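# Carry foam block from desk to recessed far-aisle shelf

## Task

Pick up the small foam block lying on the desk and set it down directly on a shelf board (not on top of any box) belonging to the shelving section at the far end of the aisle that is set back deeper than its neighbours; the robot must neither topple nor be left leaning, or the attempt counts as failed.

## Robot and tools

Robot: a Hello Robot Stretch 4, a single-arm mobile manipulator roughly 1.6 m tall. It has an omni-wheel base (rim within 0.23 m of the base origin), a lift sliding on a vertical mast, a horizontally telescoping arm, a three-axis wrist and a two-finger gripper. Cameras: head_camera, head_left_camera, head_right_camera (on the head, looking down and forward) and wrist_camera (on the gripper).

Frames and units: distances in metres, angles in radians. The base frame sits on the floor below the base centre: x ahead, y to the robot's left, z upward. hand_pose is reported in this frame (a point between open fingertips; treat it as approximate). The odometry frame is wherever the base frame was when the scene began; base_odometry is wheel-counted in that frame, with heading positive to the left in -3.142..3.142.

move: one action per call, and "blocking" must always be false (true or omitted gets refused); the call returns in about half a second while motion continues. An action contains "base", "joints" or both, plus optional "speeds", "pace", "contact_limits"; or else only {"end_of_arm": "enable_torque"}, which re-powers a wrist or gripper motor that shut itself off. There is one arm, so each argument is a single object keyed by name, not a list per arm.
- base: an offset relative to where the base was last reported, never an absolute pose. {"translate_m": d} drives straight, forward positive, -2 to 2. {"strafe_m": d} slides sideways, left positive, -2 to 2. {"rotate_rad": d} spins in place, counter-clockwise (left) positive, -3.2 to 3.2. Only translate_m and strafe_m may be combined (straight diagonal, no turning).
- joints: absolute targets. lift_m 0 to 1.2; arm_m 0 to 0.55 (extension); wrist_yaw_rad -1.134 to 4.276 (0 points forward, positive turns left, about 3.14 folded back as at start; above 3.4 it can hit the arm); wrist_pitch_rad -1.117 to 4.259 (0 level, 1.57 pointing down); wrist_roll_rad -1.117 to 4.259 (0 keeps fingers level, positive clockwise viewed from behind); gripper_m -0.038 to 0.141, the fingertip gap (reading may be off by up to 0.015; at -0.02 or below the fingers touch). Out-of-range joint targets are clipped and reported; other bad values cause refusal, unknown keys make the call invalid.
- pace: "slow", "default", "fast", "max". Base tops out at 0.1/0.3/0.4/0.6 m/s and 1/2/3/4 rad/s, lift 0.15/0.3/0.4/0.5 m/s, arm 0.1/0.4/0.6/0.7 m/s; wrist fixed at 1.82 rad/s. A raised lift slows the base (down to 0.3 m/s, 1 rad/s at full height). "speeds" gives per-joint top speeds (not gripper_m) instead.
- contact_limits: 0 (gentlest) to 1, default 0.5, only for arm_m, lift_m, translate_m, strafe_m, rotate_rad, and only in the same call as that command. A base limit persists until the next base command. Even at 0 the arm needs a solid 15 to 40 N to stop; for a soft touch use 0 and aim 1 to 3 mm beyond contact. When lifting a load, keep lift_m's limit at least 0.15 per kg-ish (0.15 for 1 kg, 0.3 for 2 kg).
Motions in one action start together; each action ends within 15 s (time_out at 14 s). A new move overrides only what it names. Joints omitted may still be straining toward old targets.

wait(seconds 0 to 10): commands nothing, returns state and images, and returns early once everything rests; wait(0) shows the "earlier move" status. stop: brakes all your running motions and re-locks slack wheels; its "stop:" line says whether they hold. zoom_image(camera, region [x0,y0,x1,y1] pixels, top-left origin, at most 504x504): closer look at that camera's latest image. finished_scene(scene): ends the scene irreversibly; the block must stay in place afterwards. All but zoom and finished_scene accept "cameras" (list of names, [] for none, omitted or ["all"] for all).

Result lines: "move" is "done" or the worst status; base_status/joint_status give "done", "moving", "off_target", "stopped", "contact_stop", "time_out", "limit_stop_at_own_body", "limit_stop_at_tilt" or "torque_fault". An uncommanded stop or a refused call cancels the remaining move/wait/finished_scene calls of that reply. on_its_own lists what the robot did by itself (slack joints, holds, off currents, tilt drift). lidar_m: 12 distances from the base origin in 30-degree sectors, first straight ahead then counter-clockwise (4th left, 7th behind, 10th right); "-" is nothing seen or closer than 0.25 m; it sees tabletops but misses glass and thin legs. wrist_depth_mm: 7x7 grid of depths, 100 to 2000 mm, "-" for unknown or under about 200 mm. turned_by_wheels vs turned_by_imu differing by over about 0.1 rad in one move signals slip or collision. base_tilt (degrees, forward/right positive, about 3 degree bias). motor_effort in percent (peak in brackets); servo_current in mA for wrist and gripper servos. "pictures" names the image order.

Gripping: close to more than 0.015 below the object's width; about 0.06 below resists tugs. A rise in gripper servo_current shows a firm squeeze; the gripper reading alone does not prove a hold. Occasional tugs on the held block or pushes on loose items may occur.

Avoid: lean over 6 degrees (everything goes slack), fast base motion with heavy loads and arm extended beyond 0.2, hard pushes, dropping or releasing the block mid-motion, and wrist self-collision (gripper over the base with lift below about 0.2, or 0.45 pointing down; tilting up while rolled or yawed right; tilting or rolling while folded back). A slack lift sags and slack wheels roll until moved again.

Each tool is called as a command line: name --argument value for each argument, lists and objects as JSON in quotes; but a table of rows of numbers goes row by row, as --pt "numbers of a row", without its own name.

## Session

move --blocking false

Scene clock: 0.00 s.
base_odometry: x=+0.000 y=+0.000 heading=+0.000
turned_by_wheels: +0.000
turned_by_imu: +0.000
base_tilt: forward=+0.4 right=+1.5
lidar_m: 0.98 0.98 1.13 1.93 1.07 1.58 2.71 2.70 1.20 0.99 0.99 1.15
base_status: not commanded
joint_positions: lift_m=+0.140 arm_m=+0.002 wrist_yaw_rad=+3.046 wrist_pitch_rad=+0.002 wrist_roll_rad=+0.000 gripper_m=+0.056
joint_status: not commanded
measured_speeds: all 0
motor_effort: lift_m=+20 arm_m=-4 wheel_0=+0 wheel_1=+0 wheel_2=+0
servo_current: wrist_yaw_rad=33 wrist_pitch_rad=33 wrist_roll_rad=26 gripper_m=46
hand_pose: x=-0.1056 y=+0.1144 z=+0.3181 quat_wxyz=(+0.048, -0.001, +0.000, +0.999) (m; base frame)
wrist_depth_mm: 136 139 - - - - - / 114 140 - - 1983 - - / 123 150 - - - - - / 137 192 - - 1983 - - / - - - - 1808 1808 - / 1118 1138 196 1008 1078 1205 - / 798 723 831 152 759 866 854
pictures: head_camera, head_left_camera, head_right_camera, wrist_camera

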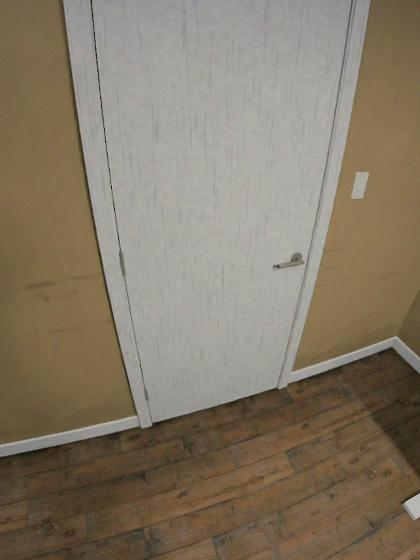

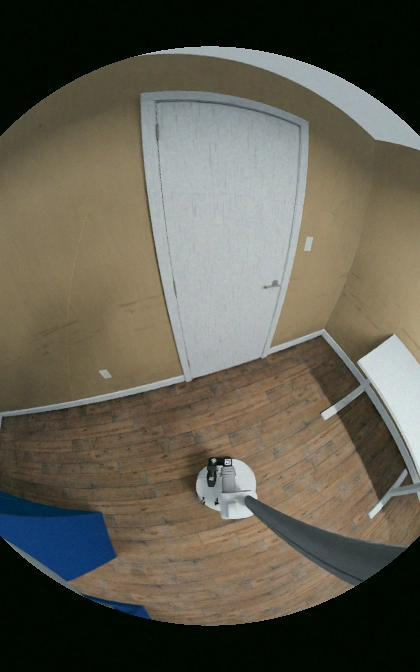

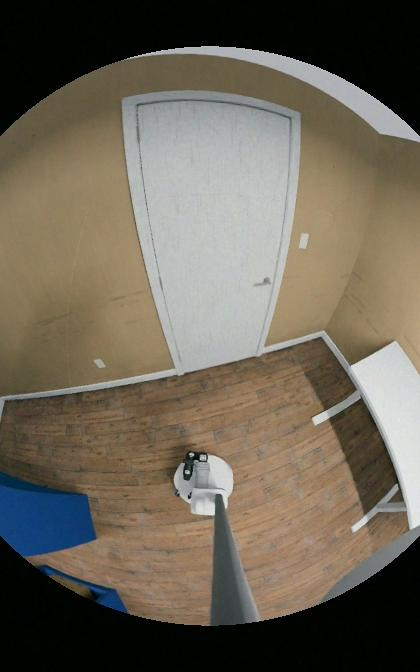

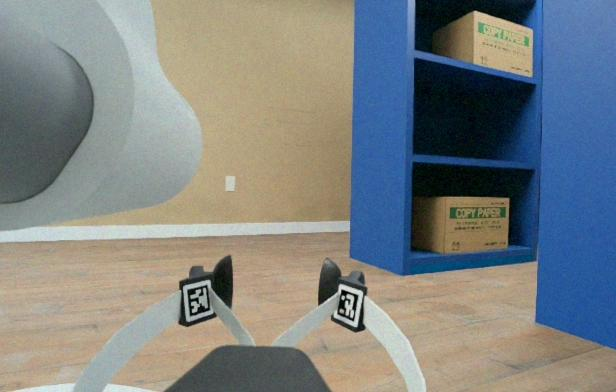

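move --base '{"rotate_rad": -1.57}' --joints '{"lift_m": 0.5}' --blocking false --cameras '[]'

wait --seconds 3

Scene clock: 5.03 s.
move: moving
base_odometry: x=+0.000 y=+0.000 heading=-0.261
turned_by_wheels: -0.261
turned_by_imu: -0.258
base_tilt: forward=+0.4 right=+1.4
lidar_m: 1.04 0.97 1.05 1.42 1.05 1.11 1.60 2.69 1.49 1.04 0.97 1.04
base_status: rotate_rad moving
joint_positions: lift_m=+0.179 arm_m=+0.002 wrist_yaw_rad=+3.046 wrist_pitch_rad=+0.002 wrist_roll_rad=+0.000 gripper_m=+0.056
joint_status: lift_m moving
measured_speeds: translate_m=+0.001 strafe_m=-0.001 rotate_rad=-0.990 lift_m=+0.149 arm_m=+0.000 wrist_yaw_rad=+0.000 wrist_pitch_rad=+0.000 wrist_roll_rad=+0.000
motor_effort: lift_m=+27(27) arm_m=-4(4) wheel_0=+6(7) wheel_1=+7(7) wheel_2=+7(8)
servo_current: wrist_yaw_rad=39(46) wrist_pitch_rad=39(52) wrist_roll_rad=26(33) gripper_m=39(52)
hand_pose: x=-0.1056 y=+0.1144 z=+0.3570 quat_wxyz=(+0.048, -0.001, +0.000, +0.999) (m; base frame)
wrist_depth_mm: 136 139 - - - - - / 113 140 - - - - - / 123 149 - - - - - / 137 191 - - - - - / - - - 1983 1983 - - / 1205 1229 196 1078 1182 - - / 866 732 904 153 809 878 866
pictures: none
No camera images: "cameras" was empty.

Scene clock: 7.00 s.
earlier move: done
base_odometry: x=+0.000 y=+0.000 heading=-1.570
turned_by_wheels: -1.309
turned_by_imu: -1.293
base_tilt: forward=+0.3 right=+1.4
lidar_m: 0.99 0.99 1.15 0.99 0.97 1.18 2.03 1.07 1.56 2.69 2.69 1.14
base_status: done
joint_positions: lift_m=+0.500 arm_m=+0.002 wrist_yaw_rad=+3.046 wrist_pitch_rad=+0.002 wrist_roll_rad=+0.000 gripper_m=+0.056
joint_status: all done
measured_speeds: all 0
motor_effort: lift_m=+24(28) arm_m=-4(4) wheel_0=+3(7) wheel_1=+0(9) wheel_2=+1(8)
servo_current: wrist_yaw_rad=46(46) wrist_pitch_rad=39(52) wrist_roll_rad=26(33) gripper_m=52(52)
hand_pose: x=-0.1056 y=+0.1144 z=+0.6773 quat_wxyz=(+0.048, -0.001, +0.000, +0.999) (m; base frame)
wrist_depth_mm: 136 140 - - - - - / 115 140 - - - - - / 124 153 - - - - - / 138 205 - - - - - / - - - - - - - / - 1921 197 1983 178 - - / - 1308 1618 152 1430 - -
wait: 1.97 of 3 s (the move ended)
pictures: head_camera, head_left_camera, head_right_camera, wrist_camera
camera_calibration:
wrist_camera: T_world_to_cam=[[0.142551, 0.98883, 0.0435187, -0.150306], [0.0286927, 0.0398208, -0.998795, 0.727923], [-0.989371, 0.143628, -0.0226957, 0.12411], [0, 0, 0, 1]] pos_world=[0.123331, 0.101815, 0.736404]

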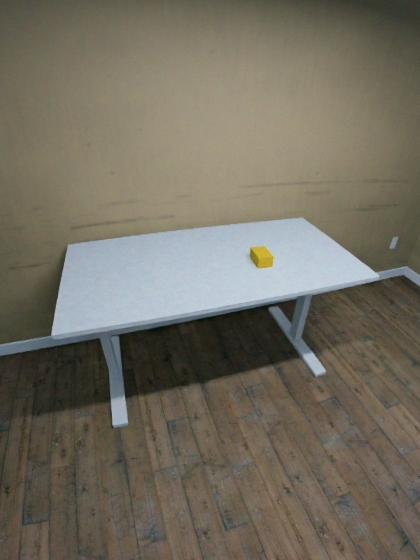

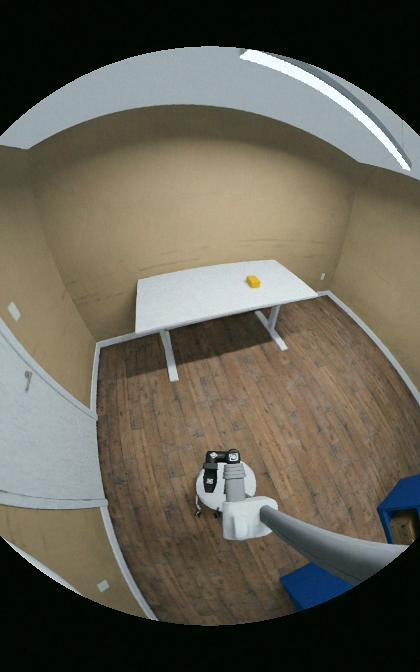

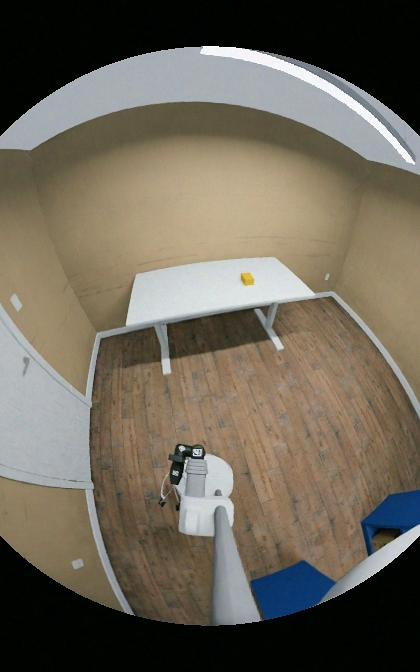

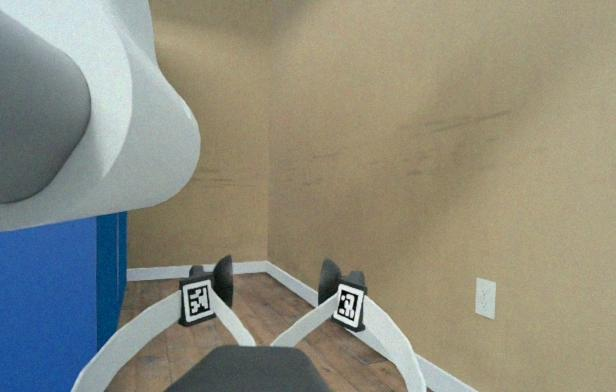

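move --base '{"strafe_m": -0.27}' --joints '{"lift_m": 0.9, "wrist_yaw_rad": 0.0, "gripper_m": 0.12}' --blocking false --cameras '[]'

wait --seconds 4

Scene clock: 56.30 s.
move: moving
base_odometry: x=-0.037 y=+0.000 heading=-1.570
turned_by_wheels: +0.000
turned_by_imu: -0.001
base_tilt: forward=+0.2 right=+1.3
lidar_m: 1.00 1.01 1.23 1.03 1.01 1.18 2.11 1.05 1.53 2.66 2.65 1.18
base_status: strafe_m moving
joint_positions: lift_m=+0.539 arm_m=+0.002 wrist_yaw_rad=+2.446 wrist_pitch_rad=+0.002 wrist_roll_rad=+0.000 gripper_m=+0.076
joint_status: lift_m moving; wrist_yaw_rad moving; gripper_m moving
measured_speeds: translate_m=+0.000 strafe_m=-0.142 rotate_rad=+0.001 lift_m=+0.149 arm_m=+0.000 wrist_yaw_rad=-1.815 wrist_pitch_rad=+0.000 wrist_roll_rad=+0.000
motor_effort: lift_m=+27(27) arm_m=-4(4) wheel_0=+8(10) wheel_1=-9(9) wheel_2=+0(1)
servo_current: wrist_yaw_rad=91(111) wrist_pitch_rad=46(52) wrist_roll_rad=26(33) gripper_m=91(91)
hand_pose: x=+0.0078 y=+0.2519 z=+0.7165 quat_wxyz=(+0.341, -0.001, +0.000, +0.940) (m; base frame)
wrist_depth_mm: - - - - - - - / - - - - - - - / - - - - - - - / - - - - - - - / - - - - - - - / - - 185 216 189 - - / 1661 1499 1618 - 134 904 -
pictures: none
No camera images: "cameras" was empty.

Scene clock: 58.43 s.
earlier move: done
base_odometry: x=-0.270 y=+0.000 heading=-1.570
turned_by_wheels: +0.000
turned_by_imu: -0.001
base_tilt: forward=+0.3 right=+1.4
lidar_m: 1.04 1.04 1.46 1.24 1.25 1.48 0.98 0.96 1.33 2.44 2.44 1.26
base_status: done
joint_positions: lift_m=+0.900 arm_m=+0.002 wrist_yaw_rad=+0.003 wrist_pitch_rad=+0.002 wrist_roll_rad=+0.000 gripper_m=+0.120
joint_status: all done
measured_speeds: all 0
motor_effort: lift_m=+24(27) arm_m=-4(4) wheel_0=+1(11) wheel_1=+0(10) wheel_2=+0(1)
servo_current: wrist_yaw_rad=39(124) wrist_pitch_rad=46(52) wrist_roll_rad=33(33) gripper_m=46(124)
hand_pose: x=+0.4619 y=-0.0864 z=+1.0773 quat_wxyz=(+1.000, +0.000, +0.001, +0.002) (m; base frame)
wrist_depth_mm: - - - - - - - / - - - - - - - / - - - - - - - / - - - - - - - / - - - - - - - / - 186 171 - 191 - - / - - - - 1430 - -
wait: 2.13 of 4 s (the move ended)
pictures: head_camera, head_left_camera, head_right_camera, wrist_camera
camera_calibration:
wrist_camera: T_world_to_cam=[[-0.0444998, -0.998061, 0.0435186, -0.135322], [-0.0246326, -0.0424523, -0.998795, 1.13668], [0.998706, -0.0455182, -0.0226957, -0.211083], [0, 0, 0, 1]] pos_world=[0.232787, -0.0964132, 1.13641]

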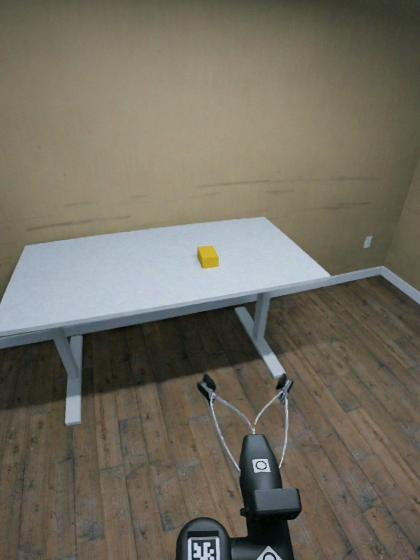

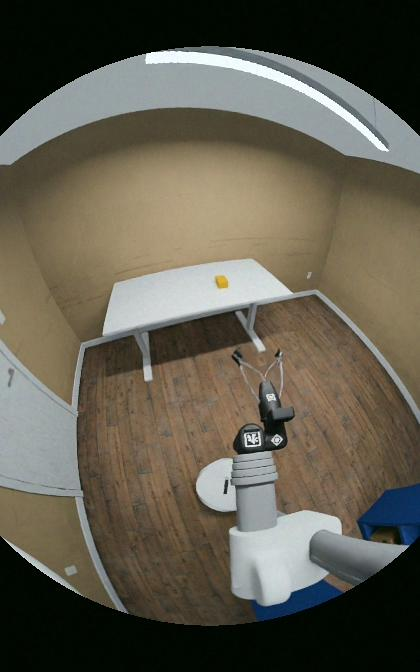

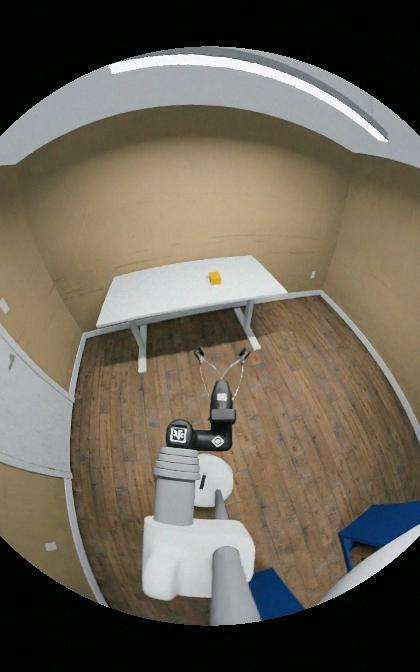

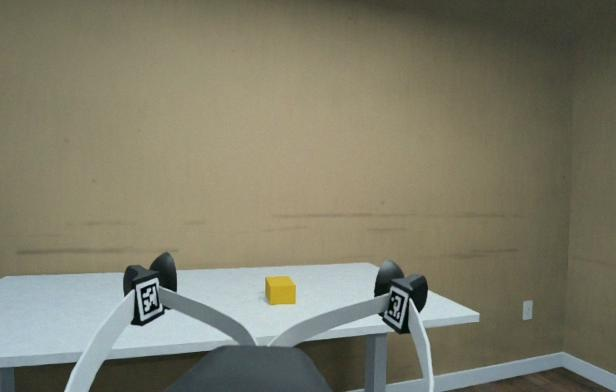

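zoom_image --camera "wrist_camera" --region '[220, 240, 340, 330]'

zoom_image --camera "head_camera" --region '[160, 220, 260, 300]'

Scaled by 4.200.

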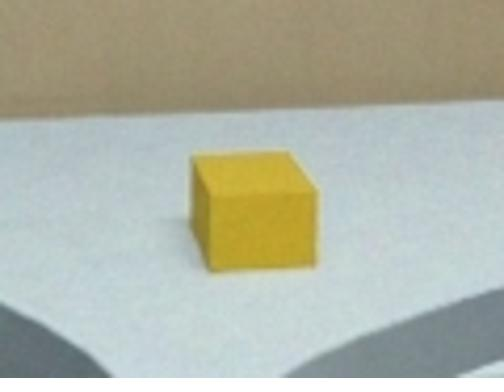

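Scaled by 5.040 from the camera's 420x560 image, which has a finer 1200x1600 frame.

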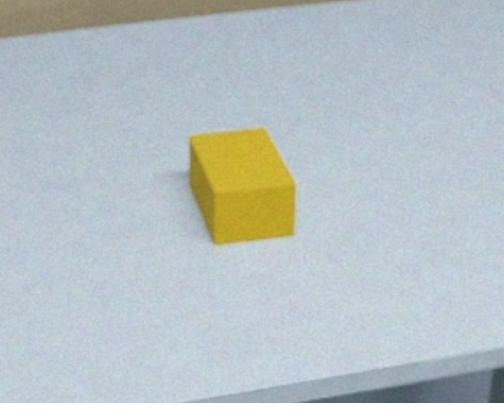

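move --base '{"rotate_rad": 0.18}' --joints '{"wrist_pitch_rad": 0.7}' --blocking false --cameras '[]'

wait --seconds 3 --cameras '[]'

move --base '{"strafe_m": -0.24, "translate_m": 0.25}' --blocking false --cameras '[]'

wait --seconds 4

Scene clock: 112.53 s.
move: moving
base_odometry: x=-0.270 y=+0.000 heading=-1.400
turned_by_wheels: +0.169
turned_by_imu: +0.166
base_tilt: forward=+0.4 right=+1.3
lidar_m: 1.06 1.08 1.37 1.25 1.30 1.65 0.98 0.99 1.34 2.42 2.48 1.15
base_status: rotate_rad moving
joint_positions: lift_m=+0.900 arm_m=+0.002 wrist_yaw_rad=+0.003 wrist_pitch_rad=+0.585 wrist_roll_rad=+0.000 gripper_m=+0.120
joint_status: wrist_pitch_rad moving
measured_speeds: translate_m=+0.001 strafe_m=+0.000 rotate_rad=+0.227 lift_m=+0.000 arm_m=+0.000 wrist_yaw_rad=+0.000 wrist_pitch_rad=+1.356 wrist_roll_rad=+0.000
motor_effort: lift_m=+24(24) arm_m=-4(4) wheel_0=-2(7) wheel_1=-3(7) wheel_2=-1(7)
servo_current: wrist_yaw_rad=39(39) wrist_pitch_rad=39(65) wrist_roll_rad=26(33) gripper_m=46(46)
hand_pose: x=+0.4139 y=-0.0866 z=+0.9186 quat_wxyz=(+0.958, +0.000, +0.288, +0.002) (m; base frame)
wrist_depth_mm: - - - - - - - / - - - - - - - / - - - - - - - / - - - 1921 - - - / 1661 1618 1708 1756 1756 1756 1756 / 1366 198 1336 1499 198 1464 1464 / 1205 1160 1255 152 1229 1229 1281
pictures: none
No camera images: "cameras" was empty.

Scene clock: 113.13 s.
earlier move: done
base_odometry: x=-0.270 y=+0.000 heading=-1.390
turned_by_wheels: +0.010
turned_by_imu: +0.010
base_tilt: forward=+0.3 right=+1.3
lidar_m: 1.04 1.07 1.36 1.23 1.28 1.67 1.00 1.02 1.34 2.44 2.46 1.14
base_status: done
joint_positions: lift_m=+0.900 arm_m=+0.002 wrist_yaw_rad=+0.003 wrist_pitch_rad=+0.699 wrist_roll_rad=+0.000 gripper_m=+0.120
joint_status: all done
measured_speeds: all 0
motor_effort: lift_m=+24(24) arm_m=-4(4) wheel_0=-4(7) wheel_1=-2(7) wheel_2=-1(7)
servo_current: wrist_yaw_rad=33(39) wrist_pitch_rad=39(65) wrist_roll_rad=33(33) gripper_m=46(52)
hand_pose: x=+0.3942 y=-0.0867 z=+0.8922 quat_wxyz=(+0.940, -0.001, +0.343, +0.002) (m; base frame)
wrist_depth_mm: - - - - - - - / - - - - - - - / - - 1921 1921 1983 1983 - / 1618 1618 1661 1661 1661 1661 1808 / 1366 1430 1430 1430 1430 1464 1499 / 1205 220 1182 1255 197 1255 1281 / 1078 1042 1098 143 1118 1118 1138
wait: 0.60 of 3 s (the move ended)
pictures: none
No camera images: "cameras" was empty.

Scene clock: 113.63 s.
move: moving
base_odometry: x=-0.289 y=-0.028 heading=-1.390
turned_by_wheels: +0.000
turned_by_imu: +0.000
base_tilt: forward=+0.4 right=+1.4
lidar_m: 1.02 1.06 1.38 1.26 1.32 1.68 1.01 1.02 1.34 2.40 2.44 1.11
base_status: translate_m moving; strafe_m moving
joint_positions: lift_m=+0.900 arm_m=+0.002 wrist_yaw_rad=+0.003 wrist_pitch_rad=+0.699 wrist_roll_rad=+0.000 gripper_m=+0.120
joint_status: not commanded
measured_speeds: translate_m=+0.093 strafe_m=-0.091 rotate_rad=+0.002 lift_m=+0.000 arm_m=+0.000 wrist_yaw_rad=+0.000 wrist_pitch_rad=+0.000 wrist_roll_rad=+0.000
motor_effort: lift_m=+24(24) arm_m=-4(4) wheel_0=+8(9) wheel_1=-5(5) wheel_2=-7(8)
servo_current: wrist_yaw_rad=39(46) wrist_pitch_rad=39(59) wrist_roll_rad=33(33) gripper_m=52(52)
hand_pose: x=+0.3942 y=-0.0867 z=+0.8922 quat_wxyz=(+0.940, -0.001, +0.343, +0.002) (m; base frame)
wrist_depth_mm: - - - - - - - / - - - - - - - / - - 1863 1983 1863 1983 - / 1618 1618 1661 1708 1708 1756 1708 / 1366 1397 1397 1430 1464 1430 1464 / 1205 220 1160 1281 197 1255 1281 / 1078 1042 1118 143 1098 1118 1160
pictures: none
No camera images: "cameras" was empty.

Scene clock: 115.73 s.
earlier move: done
base_odometry: x=-0.461 y=-0.289 heading=-1.390
turned_by_wheels: +0.000
turned_by_imu: -0.001
base_tilt: forward=+0.4 right=+1.4
lidar_m: 0.81 0.84 1.11 1.52 1.56 2.00 1.22 1.39 1.59 2.17 2.23 0.90
base_status: done
joint_positions: lift_m=+0.900 arm_m=+0.002 wrist_yaw_rad=+0.003 wrist_pitch_rad=+0.699 wrist_roll_rad=+0.000 gripper_m=+0.120
joint_status: not commanded
measured_speeds: all 0
motor_effort: lift_m=+24(24) arm_m=-4(4) wheel_0=+2(10) wheel_1=-1(7) wheel_2=-1(10)
servo_current: wrist_yaw_rad=26(46) wrist_pitch_rad=39(59) wrist_roll_rad=33(39) gripper_m=46(52)
hand_pose: x=+0.3942 y=-0.0867 z=+0.8922 quat_wxyz=(+0.940, -0.001, +0.343, +0.002) (m; base frame)
wrist_depth_mm: - - - - - - - / - - - - - - - / - - - - 1182 - - / 1661 1618 1661 1661 1708 1708 1756 / 1366 1397 1397 1464 1464 1430 1464 / 1182 220 1160 1255 197 1255 1255 / 1078 1042 1098 143 1118 1098 1138
wait: 2.10 of 4 s (the move ended)
pictures: head_camera, head_left_camera, head_right_camera, wrist_camera
camera_calibration:
wrist_camera: T_world_to_cam=[[-0.00559166, -0.997924, 0.0641617, -0.16431], [-0.660286, -0.0445019, -0.749694, 0.978282], [0.750993, -0.0465571, -0.658667, 0.517272], [0, 0, 0, 1]] pos_world=[0.25656, -0.0963505, 1.08466]

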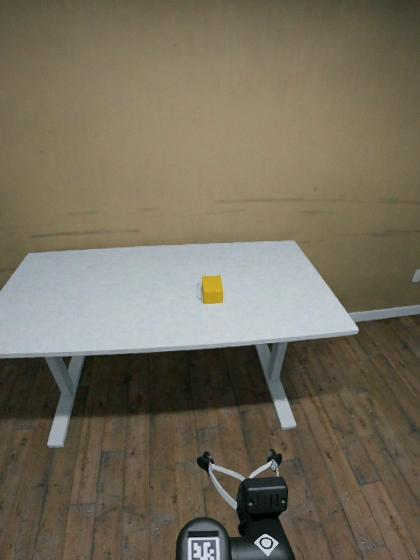

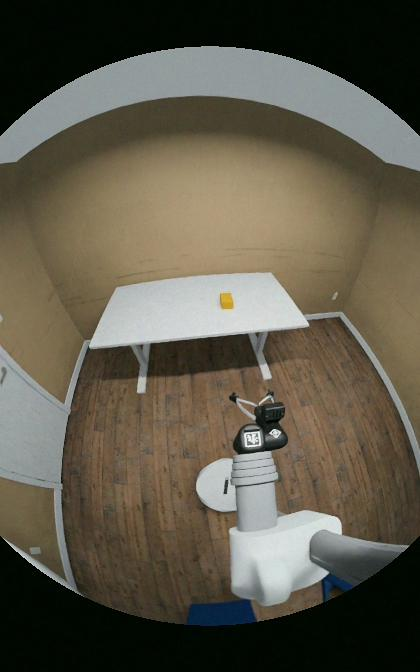

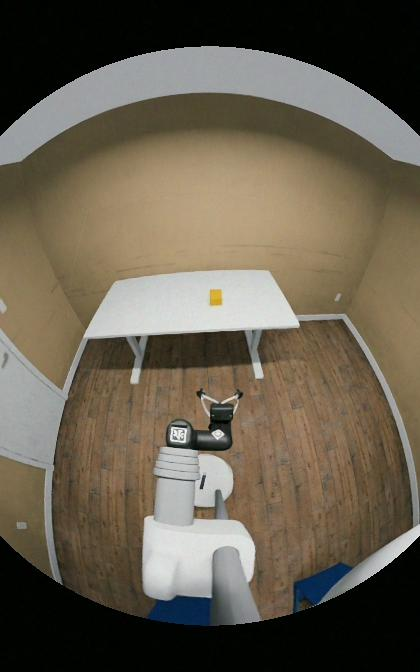

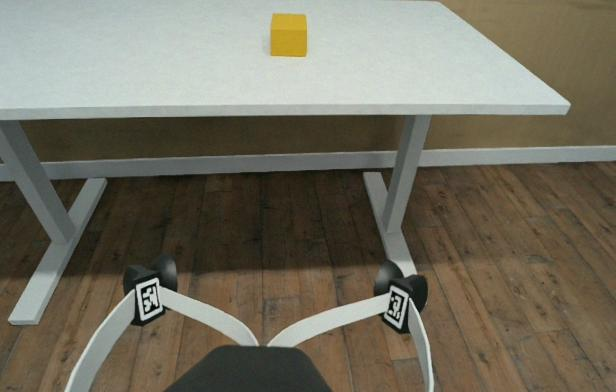

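move --base '{"strafe_m": 0.01, "translate_m": 0.3}' --joints '{"arm_m": 0.28}' --blocking false --cameras '[]'

wait --seconds 4

Scene clock: 132.90 s.
move: moving
base_odometry: x=-0.454 y=-0.321 heading=-1.390
turned_by_wheels: +0.000
turned_by_imu: +0.000
base_tilt: forward=+0.2 right=+1.4
lidar_m: 0.78 0.81 1.07 1.50 1.54 2.01 1.23 1.37 1.61 2.16 2.21 0.87
base_status: translate_m moving; strafe_m moving
joint_positions: lift_m=+0.900 arm_m=+0.054 wrist_yaw_rad=+0.003 wrist_pitch_rad=+0.699 wrist_roll_rad=+0.000 gripper_m=+0.120
joint_status: arm_m moving
measured_speeds: translate_m=+0.123 strafe_m=+0.006 rotate_rad=-0.001 lift_m=+0.000 arm_m=+0.198 wrist_yaw_rad=+0.000 wrist_pitch_rad=+0.000 wrist_roll_rad=+0.000
motor_effort: lift_m=+24(24) arm_m=+8(8) wheel_0=+6(7) wheel_1=+5(7) wheel_2=-9(10)
servo_current: wrist_yaw_rad=33(39) wrist_pitch_rad=52(52) wrist_roll_rad=26(33) gripper_m=46(52)
hand_pose: x=+0.4463 y=-0.0867 z=+0.8922 quat_wxyz=(+0.939, -0.001, +0.343, +0.001) (m; base frame)
wrist_depth_mm: - - - - - - - / - - - - - - - / - - - - - - - / - 1576 1618 1708 1708 1708 1756 / 1336 1397 1430 1430 1430 1464 1464 / 1205 220 1160 1281 197 1255 1255 / 1042 1042 1098 143 1118 1098 1118
pictures: none
No camera images: "cameras" was empty.

Scene clock: 134.87 s.
earlier move: done
base_odometry: x=-0.397 y=-0.583 heading=-1.390
turned_by_wheels: +0.000
turned_by_imu: -0.001
base_tilt: forward=+0.3 right=+1.3
lidar_m: 0.55 0.53 0.73 1.53 1.57 2.05 1.51 1.63 2.35 2.14 0.88 0.58
base_status: done
joint_positions: lift_m=+0.900 arm_m=+0.280 wrist_yaw_rad=+0.003 wrist_pitch_rad=+0.699 wrist_roll_rad=+0.000 gripper_m=+0.120
joint_status: all done
measured_speeds: all 0
motor_effort: lift_m=+24(24) arm_m=+6(11) wheel_0=+2(7) wheel_1=+3(7) wheel_2=+0(11)
servo_current: wrist_yaw_rad=39(46) wrist_pitch_rad=46(52) wrist_roll_rad=20(39) gripper_m=39(52)
hand_pose: x=+0.6716 y=-0.0867 z=+0.8922 quat_wxyz=(+0.939, -0.001, +0.343, +0.001) (m; base frame)
wrist_depth_mm: - - - - - - - / - - - - - - - / - - - - - - - / - - 382 384 - - - / - - 384 387 - - - / - 186 171 - 192 - - / - - - - - - -
wait: 1.97 of 4 s (the move ended)
pictures: head_camera, head_left_camera, head_right_camera, wrist_camera
camera_calibration:
wrist_camera: T_world_to_cam=[[-0.00576778, -0.997923, 0.0641629, -0.16268], [-0.660402, -0.0443796, -0.7496, 1.16148], [0.750891, -0.0466968, -0.658774, 0.309018], [0, 0, 0, 1]] pos_world=[0.534065, -0.0963659, 1.08465]

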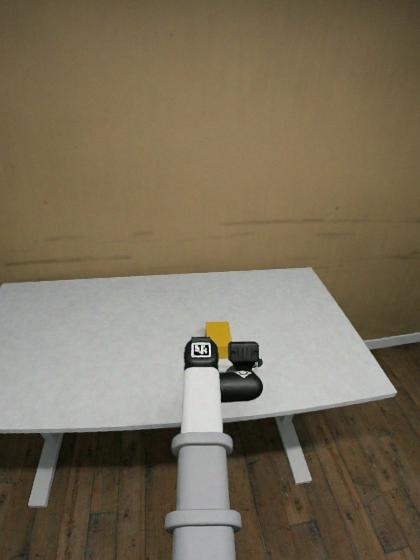

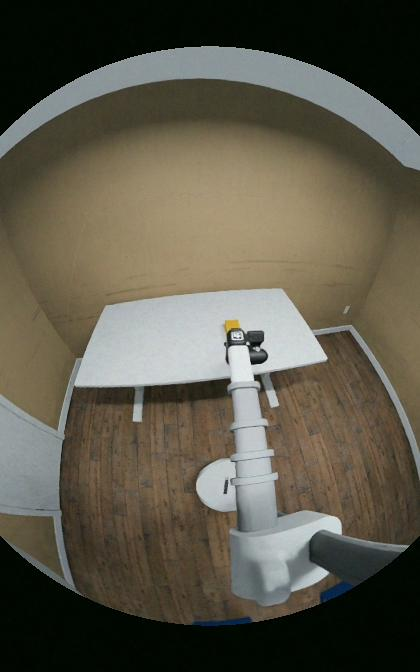

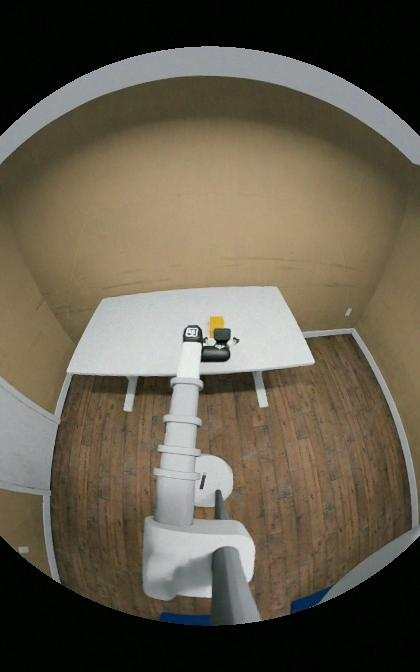

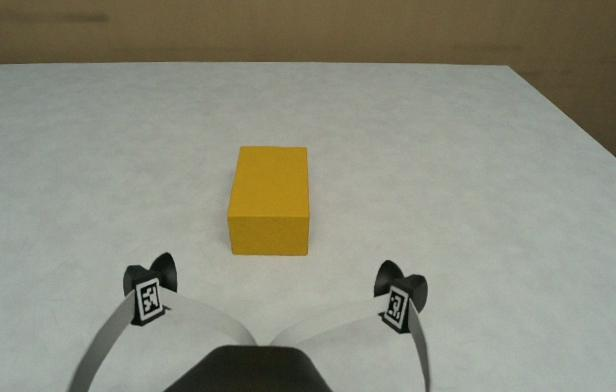

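move --base '{"strafe_m": 0.014}' --joints '{"arm_m": 0.476, "gripper_m": 0.135}' --blocking false --cameras '[]'

wait --seconds 3 --cameras '["wrist_camera", "head_right_camera"]'

Scene clock: 157.87 s.
move: moving
base_odometry: x=-0.384 y=-0.580 heading=-1.390
turned_by_wheels: +0.000
turned_by_imu: -0.001
base_tilt: forward=+0.4 right=+1.4
lidar_m: 0.54 0.55 0.71 1.51 1.55 2.02 1.51 1.61 2.31 2.14 0.85 0.58
base_status: strafe_m moving
joint_positions: lift_m=+0.900 arm_m=+0.332 wrist_yaw_rad=+0.003 wrist_pitch_rad=+0.699 wrist_roll_rad=+0.000 gripper_m=+0.132
joint_status: arm_m moving; gripper_m moving
measured_speeds: translate_m=+0.000 strafe_m=+0.000 rotate_rad=+0.000 lift_m=+0.000 arm_m=+0.198 wrist_yaw_rad=+0.000 wrist_pitch_rad=+0.000 wrist_roll_rad=+0.000
motor_effort: lift_m=+24(24) arm_m=+7(8) wheel_0=-1(9) wheel_1=+2(9) wheel_2=-1(2)
servo_current: wrist_yaw_rad=39(39) wrist_pitch_rad=33(52) wrist_roll_rad=26(33) gripper_m=65(111)
hand_pose: x=+0.7241 y=-0.0868 z=+0.8922 quat_wxyz=(+0.939, -0.001, +0.343, +0.001) (m; base frame)
wrist_depth_mm: - - - - - - - / - - - - - - - / - - - - - - - / - - 382 384 - - - / - - 336 338 - - - / - 187 177 178 195 - - / - - - - - - -
pictures: none
No camera images: "cameras" was empty.

Scene clock: 159.07 s.
earlier move: done
base_odometry: x=-0.384 y=-0.580 heading=-1.390
turned_by_wheels: +0.000
turned_by_imu: +0.000
base_tilt: forward=+0.4 right=+1.4
lidar_m: 0.53 0.57 0.73 1.50 1.55 2.01 1.49 1.61 2.37 2.14 0.87 0.58
base_status: done
joint_positions: lift_m=+0.900 arm_m=+0.476 wrist_yaw_rad=+0.003 wrist_pitch_rad=+0.699 wrist_roll_rad=+0.000 gripper_m=+0.135
joint_status: all done
measured_speeds: all 0
motor_effort: lift_m=+24(24) arm_m=+6(10) wheel_0=-1(9) wheel_1=+2(9) wheel_2=+0(2)
servo_current: wrist_yaw_rad=39(46) wrist_pitch_rad=39(52) wrist_roll_rad=26(33) gripper_m=52(111)
hand_pose: x=+0.8676 y=-0.0868 z=+0.8922 quat_wxyz=(+0.939, -0.001, +0.343, +0.001) (m; base frame)
wrist_depth_mm: - - - - - - - / - - - - - - - / - - - - - - - / - - - - - - - / - - - - - - - / - 187 182 286 195 - - / - - - - - - -
wait: 1.20 of 3 s (the move ended)
pictures: head_right_camera, wrist_camera
camera_calibration:
wrist_camera: T_world_to_cam=[[-0.00582906, -0.997922, 0.064163, -0.16151], [-0.660412, -0.0443386, -0.749593, 1.29091], [0.750881, -0.0467434, -0.658782, 0.161861], [0, 0, 0, 1]] pos_world=[0.730055, -0.0963711, 1.08465]

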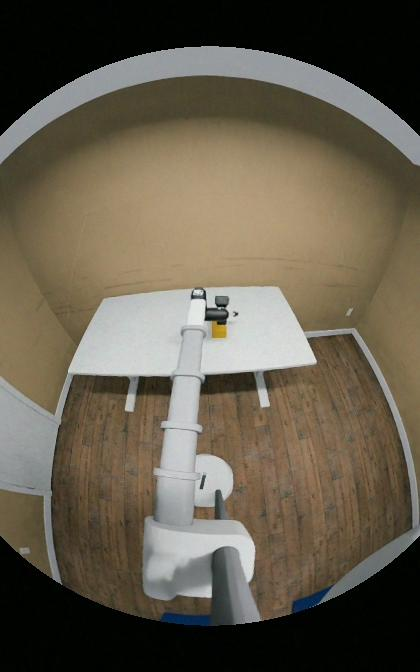

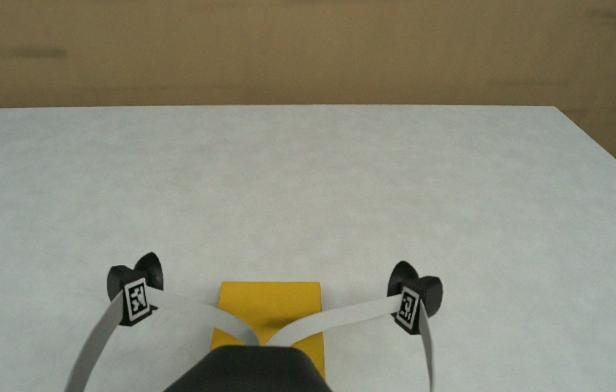

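move --joints '{"lift_m": 0.795}' --speeds '{"lift_m": 0.15}' --contact_limits '{"lift_m": 0.2}' --blocking false --cameras '[]'

wait --seconds 3 --cameras '["wrist_camera", "head_right_camera", "head_camera"]'

Scene clock: 169.33 s.
move: moving
base_odometry: x=-0.384 y=-0.580 heading=-1.390
turned_by_wheels: +0.000
turned_by_imu: -0.001
base_tilt: forward=+0.4 right=+1.4
lidar_m: 0.53 0.55 0.73 1.51 1.56 2.02 1.50 1.66 2.35 2.16 0.88 0.58
base_status: not commanded
joint_positions: lift_m=+0.861 arm_m=+0.476 wrist_yaw_rad=+0.003 wrist_pitch_rad=+0.699 wrist_roll_rad=+0.000 gripper_m=+0.135
joint_status: lift_m moving
measured_speeds: translate_m=+0.000 strafe_m=+0.000 rotate_rad=+0.000 lift_m=-0.149 arm_m=+0.000 wrist_yaw_rad=+0.000 wrist_pitch_rad=+0.000 wrist_roll_rad=+0.000
motor_effort: lift_m=+11(21) arm_m=+6(6) wheel_0=-2(2) wheel_1=+2(2) wheel_2=+0(0)
servo_current: wrist_yaw_rad=39(39) wrist_pitch_rad=33(46) wrist_roll_rad=26(33) gripper_m=52(52)
contact_limits: lift_m 0.2
hand_pose: x=+0.8676 y=-0.0868 z=+0.8537 quat_wxyz=(+0.939, -0.001, +0.343, +0.001) (m; base frame)
wrist_depth_mm: - - - - - - - / - - - - - - - / - - - - - - - / - - - - - - - / - - - 274 - - - / - 186 232 245 195 - - / - - - - - - -
pictures: none
No camera images: "cameras" was empty.

Scene clock: 170.30 s.
earlier move: done
base_odometry: x=-0.384 y=-0.580 heading=-1.390
turned_by_wheels: +0.000
turned_by_imu: +0.000
base_tilt: forward=+0.4 right=+1.5
lidar_m: 0.54 0.55 0.72 1.52 1.54 2.03 1.50 1.65 2.34 2.17 0.87 0.59
base_status: not commanded
joint_positions: lift_m=+0.796 arm_m=+0.476 wrist_yaw_rad=+0.003 wrist_pitch_rad=+0.698 wrist_roll_rad=+0.000 gripper_m=+0.135
joint_status: all done
measured_speeds: all 0
motor_effort: lift_m=+9(21) arm_m=+6(6) wheel_0=-2(2) wheel_1=+2(2) wheel_2=+0(0)
servo_current: wrist_yaw_rad=39(46) wrist_pitch_rad=46(52) wrist_roll_rad=33(33) gripper_m=39(59)
contact_limits: lift_m 0.2
hand_pose: x=+0.8679 y=-0.0868 z=+0.7888 quat_wxyz=(+0.940, +0.000, +0.342, +0.001) (m; base frame)
wrist_depth_mm: - - - - - - - / - - - - - - - / - - - - - - - / - - 232 229 - - - / - - 204 206 - - - / - 183 177 177 196 - - / - - 159 133 - - -
wait: 0.97 of 3 s (the move ended)
pictures: head_camera, head_right_camera, wrist_camera
camera_calibration:
wrist_camera: T_world_to_cam=[[-0.00609568, -0.997922, 0.0641475, -0.154663], [-0.659111, -0.0442325, -0.750744, 1.2134], [0.752021, -0.0468566, -0.657471, 0.0914744], [0, 0, 0, 1]] pos_world=[0.73003, -0.0963841, 0.981013]

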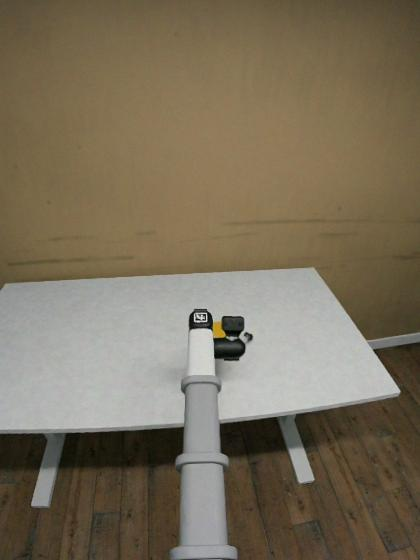

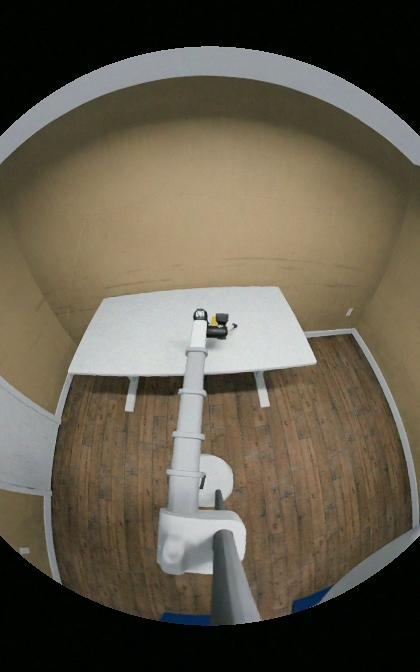

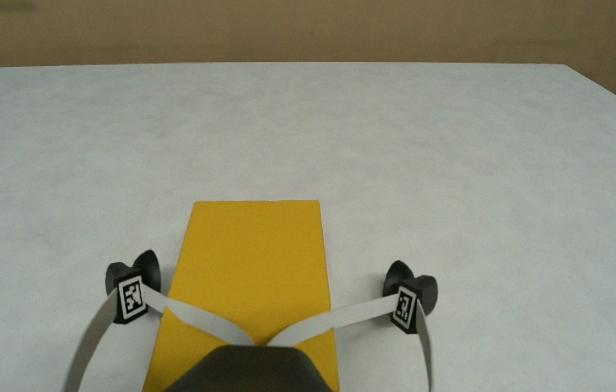

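move --base '{"strafe_m": 0.011}' --pace "slow" --blocking false --cameras '[]'

wait --seconds 1.5 --cameras '["wrist_camera"]'

move --joints '{"gripper_m": 0.035}' --blocking false --cameras '[]'

wait --seconds 2.5 --cameras '["wrist_camera"]'

Scene clock: 177.90 s.
move: moving
base_odometry: x=-0.374 y=-0.578 heading=-1.390
turned_by_wheels: -0.001
turned_by_imu: -0.001
base_tilt: forward=+0.3 right=+1.5
lidar_m: 0.53 0.54 0.74 1.50 1.55 2.02 1.51 1.63 2.33 2.17 0.88 0.57
base_status: strafe_m moving
joint_positions: lift_m=+0.796 arm_m=+0.476 wrist_yaw_rad=+0.002 wrist_pitch_rad=+0.697 wrist_roll_rad=+0.000 gripper_m=+0.135
joint_status: not commanded
measured_speeds: translate_m=+0.000 strafe_m=+0.013 rotate_rad=+0.001 lift_m=+0.000 arm_m=+0.000 wrist_yaw_rad=-0.002 wrist_pitch_rad=-0.001 wrist_roll_rad=+0.000
motor_effort: lift_m=+9(9) arm_m=+6(6) wheel_0=-6(9) wheel_1=+1(7) wheel_2=+0(1)
servo_current: wrist_yaw_rad=39(39) wrist_pitch_rad=46(59) wrist_roll_rad=33(33) gripper_m=39(52)
contact_limits: lift_m 0.2
hand_pose: x=+0.8679 y=-0.0871 z=+0.7889 quat_wxyz=(+0.940, +0.000, +0.342, +0.001) (m; base frame)
wrist_depth_mm: - - - - - - - / - - - - - - - / - - - - - - - / - - 233 231 - - - / - - 204 202 - - - / - 180 176 176 193 - - / - - 159 151 - - -
pictures: none
No camera images: "cameras" was empty.

Scene clock: 178.30 s.
earlier move: done
base_odometry: x=-0.373 y=-0.578 heading=-1.390
turned_by_wheels: +0.000
turned_by_imu: +0.000
base_tilt: forward=+0.2 right=+1.3
lidar_m: 0.51 0.55 0.71 1.51 1.53 2.02 1.52 1.63 2.36 2.16 0.90 0.57
base_status: done
joint_positions: lift_m=+0.796 arm_m=+0.476 wrist_yaw_rad=+0.001 wrist_pitch_rad=+0.697 wrist_roll_rad=+0.000 gripper_m=+0.135
joint_status: not commanded
measured_speeds: all 0
motor_effort: lift_m=+9(9) arm_m=+6(6) wheel_0=-6(9) wheel_1=-1(7) wheel_2=-1(2)
servo_current: wrist_yaw_rad=33(46) wrist_pitch_rad=46(59) wrist_roll_rad=33(33) gripper_m=39(52)
contact_limits: lift_m 0.2
hand_pose: x=+0.8680 y=-0.0871 z=+0.7889 quat_wxyz=(+0.940, +0.000, +0.341, +0.001) (m; base frame)
wrist_depth_mm: - - - - - - - / - - - - - - - / - - - - - - - / - - 232 231 - - - / - - 204 202 - - - / - 181 177 176 190 - - / - - 159 150 - - -
wait: 0.40 of 1.5 s (the move ended)
pictures: wrist_camera
camera_calibration:
wrist_camera: T_world_to_cam=[[-0.00748844, -0.997913, 0.0641411, -0.153756], [-0.658639, -0.0433417, -0.75121, 1.21355], [0.752422, -0.0478712, -0.65694, 0.090697], [0, 0, 0, 1]] pos_world=[0.729895, -0.0964965, 0.981072]

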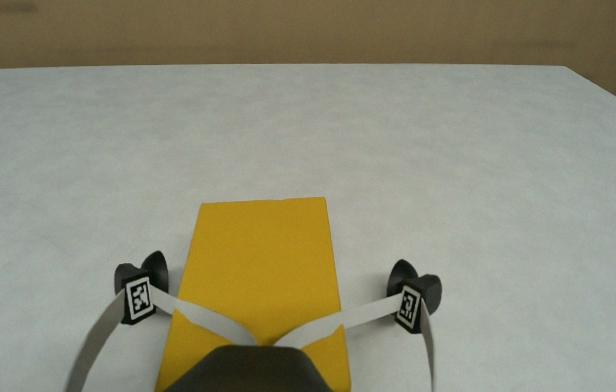

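Scene clock: 178.80 s.
move: moving
base_odometry: x=-0.373 y=-0.578 heading=-1.390
turned_by_wheels: +0.000
turned_by_imu: +0.000
base_tilt: forward=+0.4 right=+1.4
lidar_m: 0.51 0.52 0.72 1.50 1.54 2.02 1.51 1.63 2.35 2.16 0.86 0.58
base_status: not commanded
joint_positions: lift_m=+0.796 arm_m=+0.476 wrist_yaw_rad=+0.001 wrist_pitch_rad=+0.697 wrist_roll_rad=+0.000 gripper_m=+0.122
joint_status: gripper_m moving
measured_speeds: translate_m=+0.000 strafe_m=+0.000 rotate_rad=+0.000 lift_m=+0.000 arm_m=+0.000 wrist_yaw_rad=+0.000 wrist_pitch_rad=-0.002 wrist_roll_rad=+0.000
motor_effort: lift_m=+9(9) arm_m=+6(6) wheel_0=-6(6) wheel_1=+0(1) wheel_2=-1(1)
servo_current: wrist_yaw_rad=39(46) wrist_pitch_rad=52(52) wrist_roll_rad=33(33) gripper_m=91(111)
contact_limits: lift_m 0.2
hand_pose: x=+0.8680 y=-0.0871 z=+0.7889 quat_wxyz=(+0.940, +0.000, +0.341, +0.001) (m; base frame)
wrist_depth_mm: - - - - - - - / - - - - - - - / - - - - - - - / - - 232 231 - - - / - - 204 203 - - - / - 181 176 176 193 - - / - - 159 150 - - -
pictures: none
No camera images: "cameras" was empty.

Scene clock: 180.23 s.
earlier move: done
base_odometry: x=-0.373 y=-0.578 heading=-1.390
turned_by_wheels: +0.000
turned_by_imu: +0.000
base_tilt: forward=+0.5 right=+1.3
lidar_m: 0.53 0.56 0.71 1.51 1.52 1.98 1.50 1.63 2.36 2.17 0.86 0.58
base_status: not commanded
joint_positions: lift_m=+0.796 arm_m=+0.476 wrist_yaw_rad=+0.001 wrist_pitch_rad=+0.698 wrist_roll_rad=+0.000 gripper_m=+0.036
joint_status: all done
measured_speeds: all 0
motor_effort: lift_m=+13(13) arm_m=+5(6) wheel_0=-4(6) wheel_1=+0(1) wheel_2=-1(1)
servo_current: wrist_yaw_rad=33(46) wrist_pitch_rad=52(59) wrist_roll_rad=26(33) gripper_m=98(202)
contact_limits: lift_m 0.2
hand_pose: x=+0.8678 y=-0.0871 z=+0.7884 quat_wxyz=(+0.940, +0.000, +0.342, +0.001) (m; base frame)
wrist_depth_mm: - - - - - - - / - - - - - - - / - - - - - - - / - - 206 204 - - - / - - 185 181 - - - / - 176 163 157 185 - - / - - 147 148 - - -
wait: 1.43 of 2.5 s (the move ended)
pictures: wrist_camera
camera_calibration:
wrist_camera: T_world_to_cam=[[-0.00742871, -0.997913, 0.0641497, -0.153784], [-0.659345, -0.0433425, -0.75059, 1.21322], [0.751804, -0.0478727, -0.657647, 0.0915424], [0, 0, 0, 1]] pos_world=[0.729965, -0.0964966, 0.980697]

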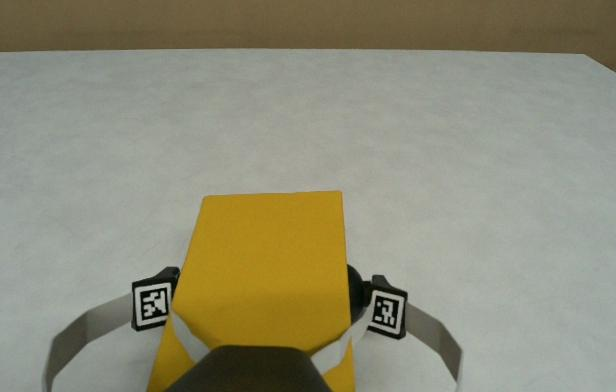

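move --joints '{"gripper_m": 0.022}' --blocking false --cameras '[]'

wait --seconds 1 --cameras '[]'

move --joints '{"lift_m": 0.95}' --blocking false --cameras '[]'

wait --seconds 2.5 --cameras '["wrist_camera", "head_camera"]'

Scene clock: 186.07 s.
move: moving
base_odometry: x=-0.373 y=-0.578 heading=-1.390
turned_by_wheels: +0.000
turned_by_imu: -0.001
base_tilt: forward=+0.5 right=+1.2
lidar_m: 0.53 0.53 0.72 1.52 1.50 1.99 1.51 1.62 2.38 2.18 0.88 0.59
base_status: not commanded
joint_positions: lift_m=+0.795 arm_m=+0.476 wrist_yaw_rad=+0.001 wrist_pitch_rad=+0.699 wrist_roll_rad=+0.000 gripper_m=+0.024
joint_status: gripper_m moving
measured_speeds: translate_m=+0.000 strafe_m=+0.000 rotate_rad=+0.000 lift_m=+0.000 arm_m=+0.000 wrist_yaw_rad=+0.000 wrist_pitch_rad=+0.002 wrist_roll_rad=+0.000
motor_effort: lift_m=+13(13) arm_m=+5(6) wheel_0=-4(4) wheel_1=+0(1) wheel_2=-1(1)
servo_current: wrist_yaw_rad=39(46) wrist_pitch_rad=46(52) wrist_roll_rad=26(33) gripper_m=91(228)
contact_limits: lift_m 0.2
hand_pose: x=+0.8676 y=-0.0871 z=+0.7880 quat_wxyz=(+0.939, +0.000, +0.343, +0.001) (m; base frame)
wrist_depth_mm: - - - - - - - / - - - - - - - / - - - - - - - / - - 204 200 - - - / - - 181 178 - - - / - 168 160 154 182 - - / - - 147 143 - - -
pictures: none
No camera images: "cameras" was empty.

Scene clock: 186.37 s.
earlier move: done
base_odometry: x=-0.373 y=-0.578 heading=-1.390
turned_by_wheels: +0.000
turned_by_imu: +0.000
base_tilt: forward=+0.4 right=+1.6
lidar_m: 0.54 0.54 0.72 1.50 1.53 1.96 1.51 1.65 2.34 2.18 0.87 0.58
base_status: not commanded
joint_positions: lift_m=+0.795 arm_m=+0.476 wrist_yaw_rad=+0.001 wrist_pitch_rad=+0.699 wrist_roll_rad=+0.000 gripper_m=+0.023
joint_status: all done
measured_speeds: all 0
motor_effort: lift_m=+13(13) arm_m=+5(6) wheel_0=-4(4) wheel_1=+0(1) wheel_2=-1(1)
servo_current: wrist_yaw_rad=39(46) wrist_pitch_rad=33(52) wrist_roll_rad=26(33) gripper_m=104(228)
contact_limits: lift_m 0.2
hand_pose: x=+0.8676 y=-0.0871 z=+0.7880 quat_wxyz=(+0.939, +0.000, +0.343, +0.001) (m; base frame)
wrist_depth_mm: - - - - - - - / - - - - - - - / - - - - - - - / - - 203 200 - - - / - - 180 178 - - - / - 169 160 154 182 - - / - - 148 143 - - -
wait: 0.30 of 1 s (the move ended)
pictures: none
No camera images: "cameras" was empty.

Scene clock: 186.87 s.
move: moving
base_odometry: x=-0.373 y=-0.578 heading=-1.390
turned_by_wheels: +0.000
turned_by_imu: +0.000
base_tilt: forward=+0.4 right=+1.3
lidar_m: 0.53 0.56 0.73 1.49 1.52 2.02 1.52 1.63 2.35 2.17 0.87 0.57
base_status: not commanded
joint_positions: lift_m=+0.834 arm_m=+0.476 wrist_yaw_rad=+0.001 wrist_pitch_rad=+0.700 wrist_roll_rad=+0.000 gripper_m=+0.023
joint_status: lift_m moving
measured_speeds: translate_m=+0.000 strafe_m=+0.000 rotate_rad=+0.000 lift_m=+0.149 arm_m=+0.000 wrist_yaw_rad=+0.000 wrist_pitch_rad=+0.000 wrist_roll_rad=+0.000
motor_effort: lift_m=+25(26) arm_m=+5(5) wheel_0=-3(4) wheel_1=+0(1) wheel_2=-1(1)
servo_current: wrist_yaw_rad=39(46) wrist_pitch_rad=26(46) wrist_roll_rad=20(33) gripper_m=111(117)
hand_pose: x=+0.8675 y=-0.0871 z=+0.8264 quat_wxyz=(+0.939, +0.000, +0.343, +0.001) (m; base frame)
wrist_depth_mm: - - - - - - - / - - - - - - - / - - - - - - - / - - 203 200 - - - / - - 181 178 - - - / - 169 160 154 181 - - / - - 148 143 - - -
pictures: none
No camera images: "cameras" was empty.

Scene clock: 188.10 s.
earlier move: done
base_odometry: x=-0.373 y=-0.578 heading=-1.390
turned_by_wheels: +0.000
turned_by_imu: +0.000
base_tilt: forward=+0.5 right=+1.4
lidar_m: 0.55 0.56 0.72 1.51 1.56 2.00 1.50 1.66 2.36 2.17 0.84 0.58
base_status: not commanded
joint_positions: lift_m=+0.950 arm_m=+0.476 wrist_yaw_rad=+0.001 wrist_pitch_rad=+0.700 wrist_roll_rad=+0.000 gripper_m=+0.023
joint_status: all done
measured_speeds: all 0
motor_effort: lift_m=+24(27) arm_m=+5(6) wheel_0=-3(4) wheel_1=+0(1) wheel_2=-1(1)
servo_current: wrist_yaw_rad=33(46) wrist_pitch_rad=39(52) wrist_roll_rad=20(33) gripper_m=111(124)
hand_pose: x=+0.8675 y=-0.0871 z=+0.9421 quat_wxyz=(+0.939, +0.000, +0.343, +0.001) (m; base frame)
wrist_depth_mm: - - - - - - - / - - - - - - - / - - - - - - - / - - 203 200 - - - / - - 180 178 - - - / - 168 160 154 181 - - / - - 148 143 - - -
wait: 1.23 of 2.5 s (the move ended)
pictures: head_camera, wrist_camera
camera_calibration:
wrist_camera: T_world_to_cam=[[-0.00732275, -0.997912, 0.0641643, -0.16375], [-0.660581, -0.0433445, -0.749502, 1.32841], [0.750719, -0.0478741, -0.658885, 0.194938], [0, 0, 0, 1]] pos_world=[0.729977, -0.0964965, 1.13459]

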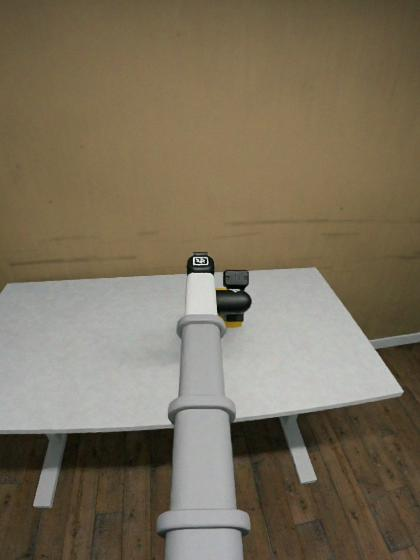

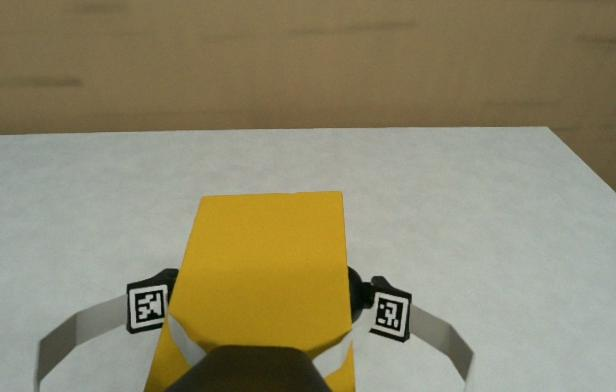

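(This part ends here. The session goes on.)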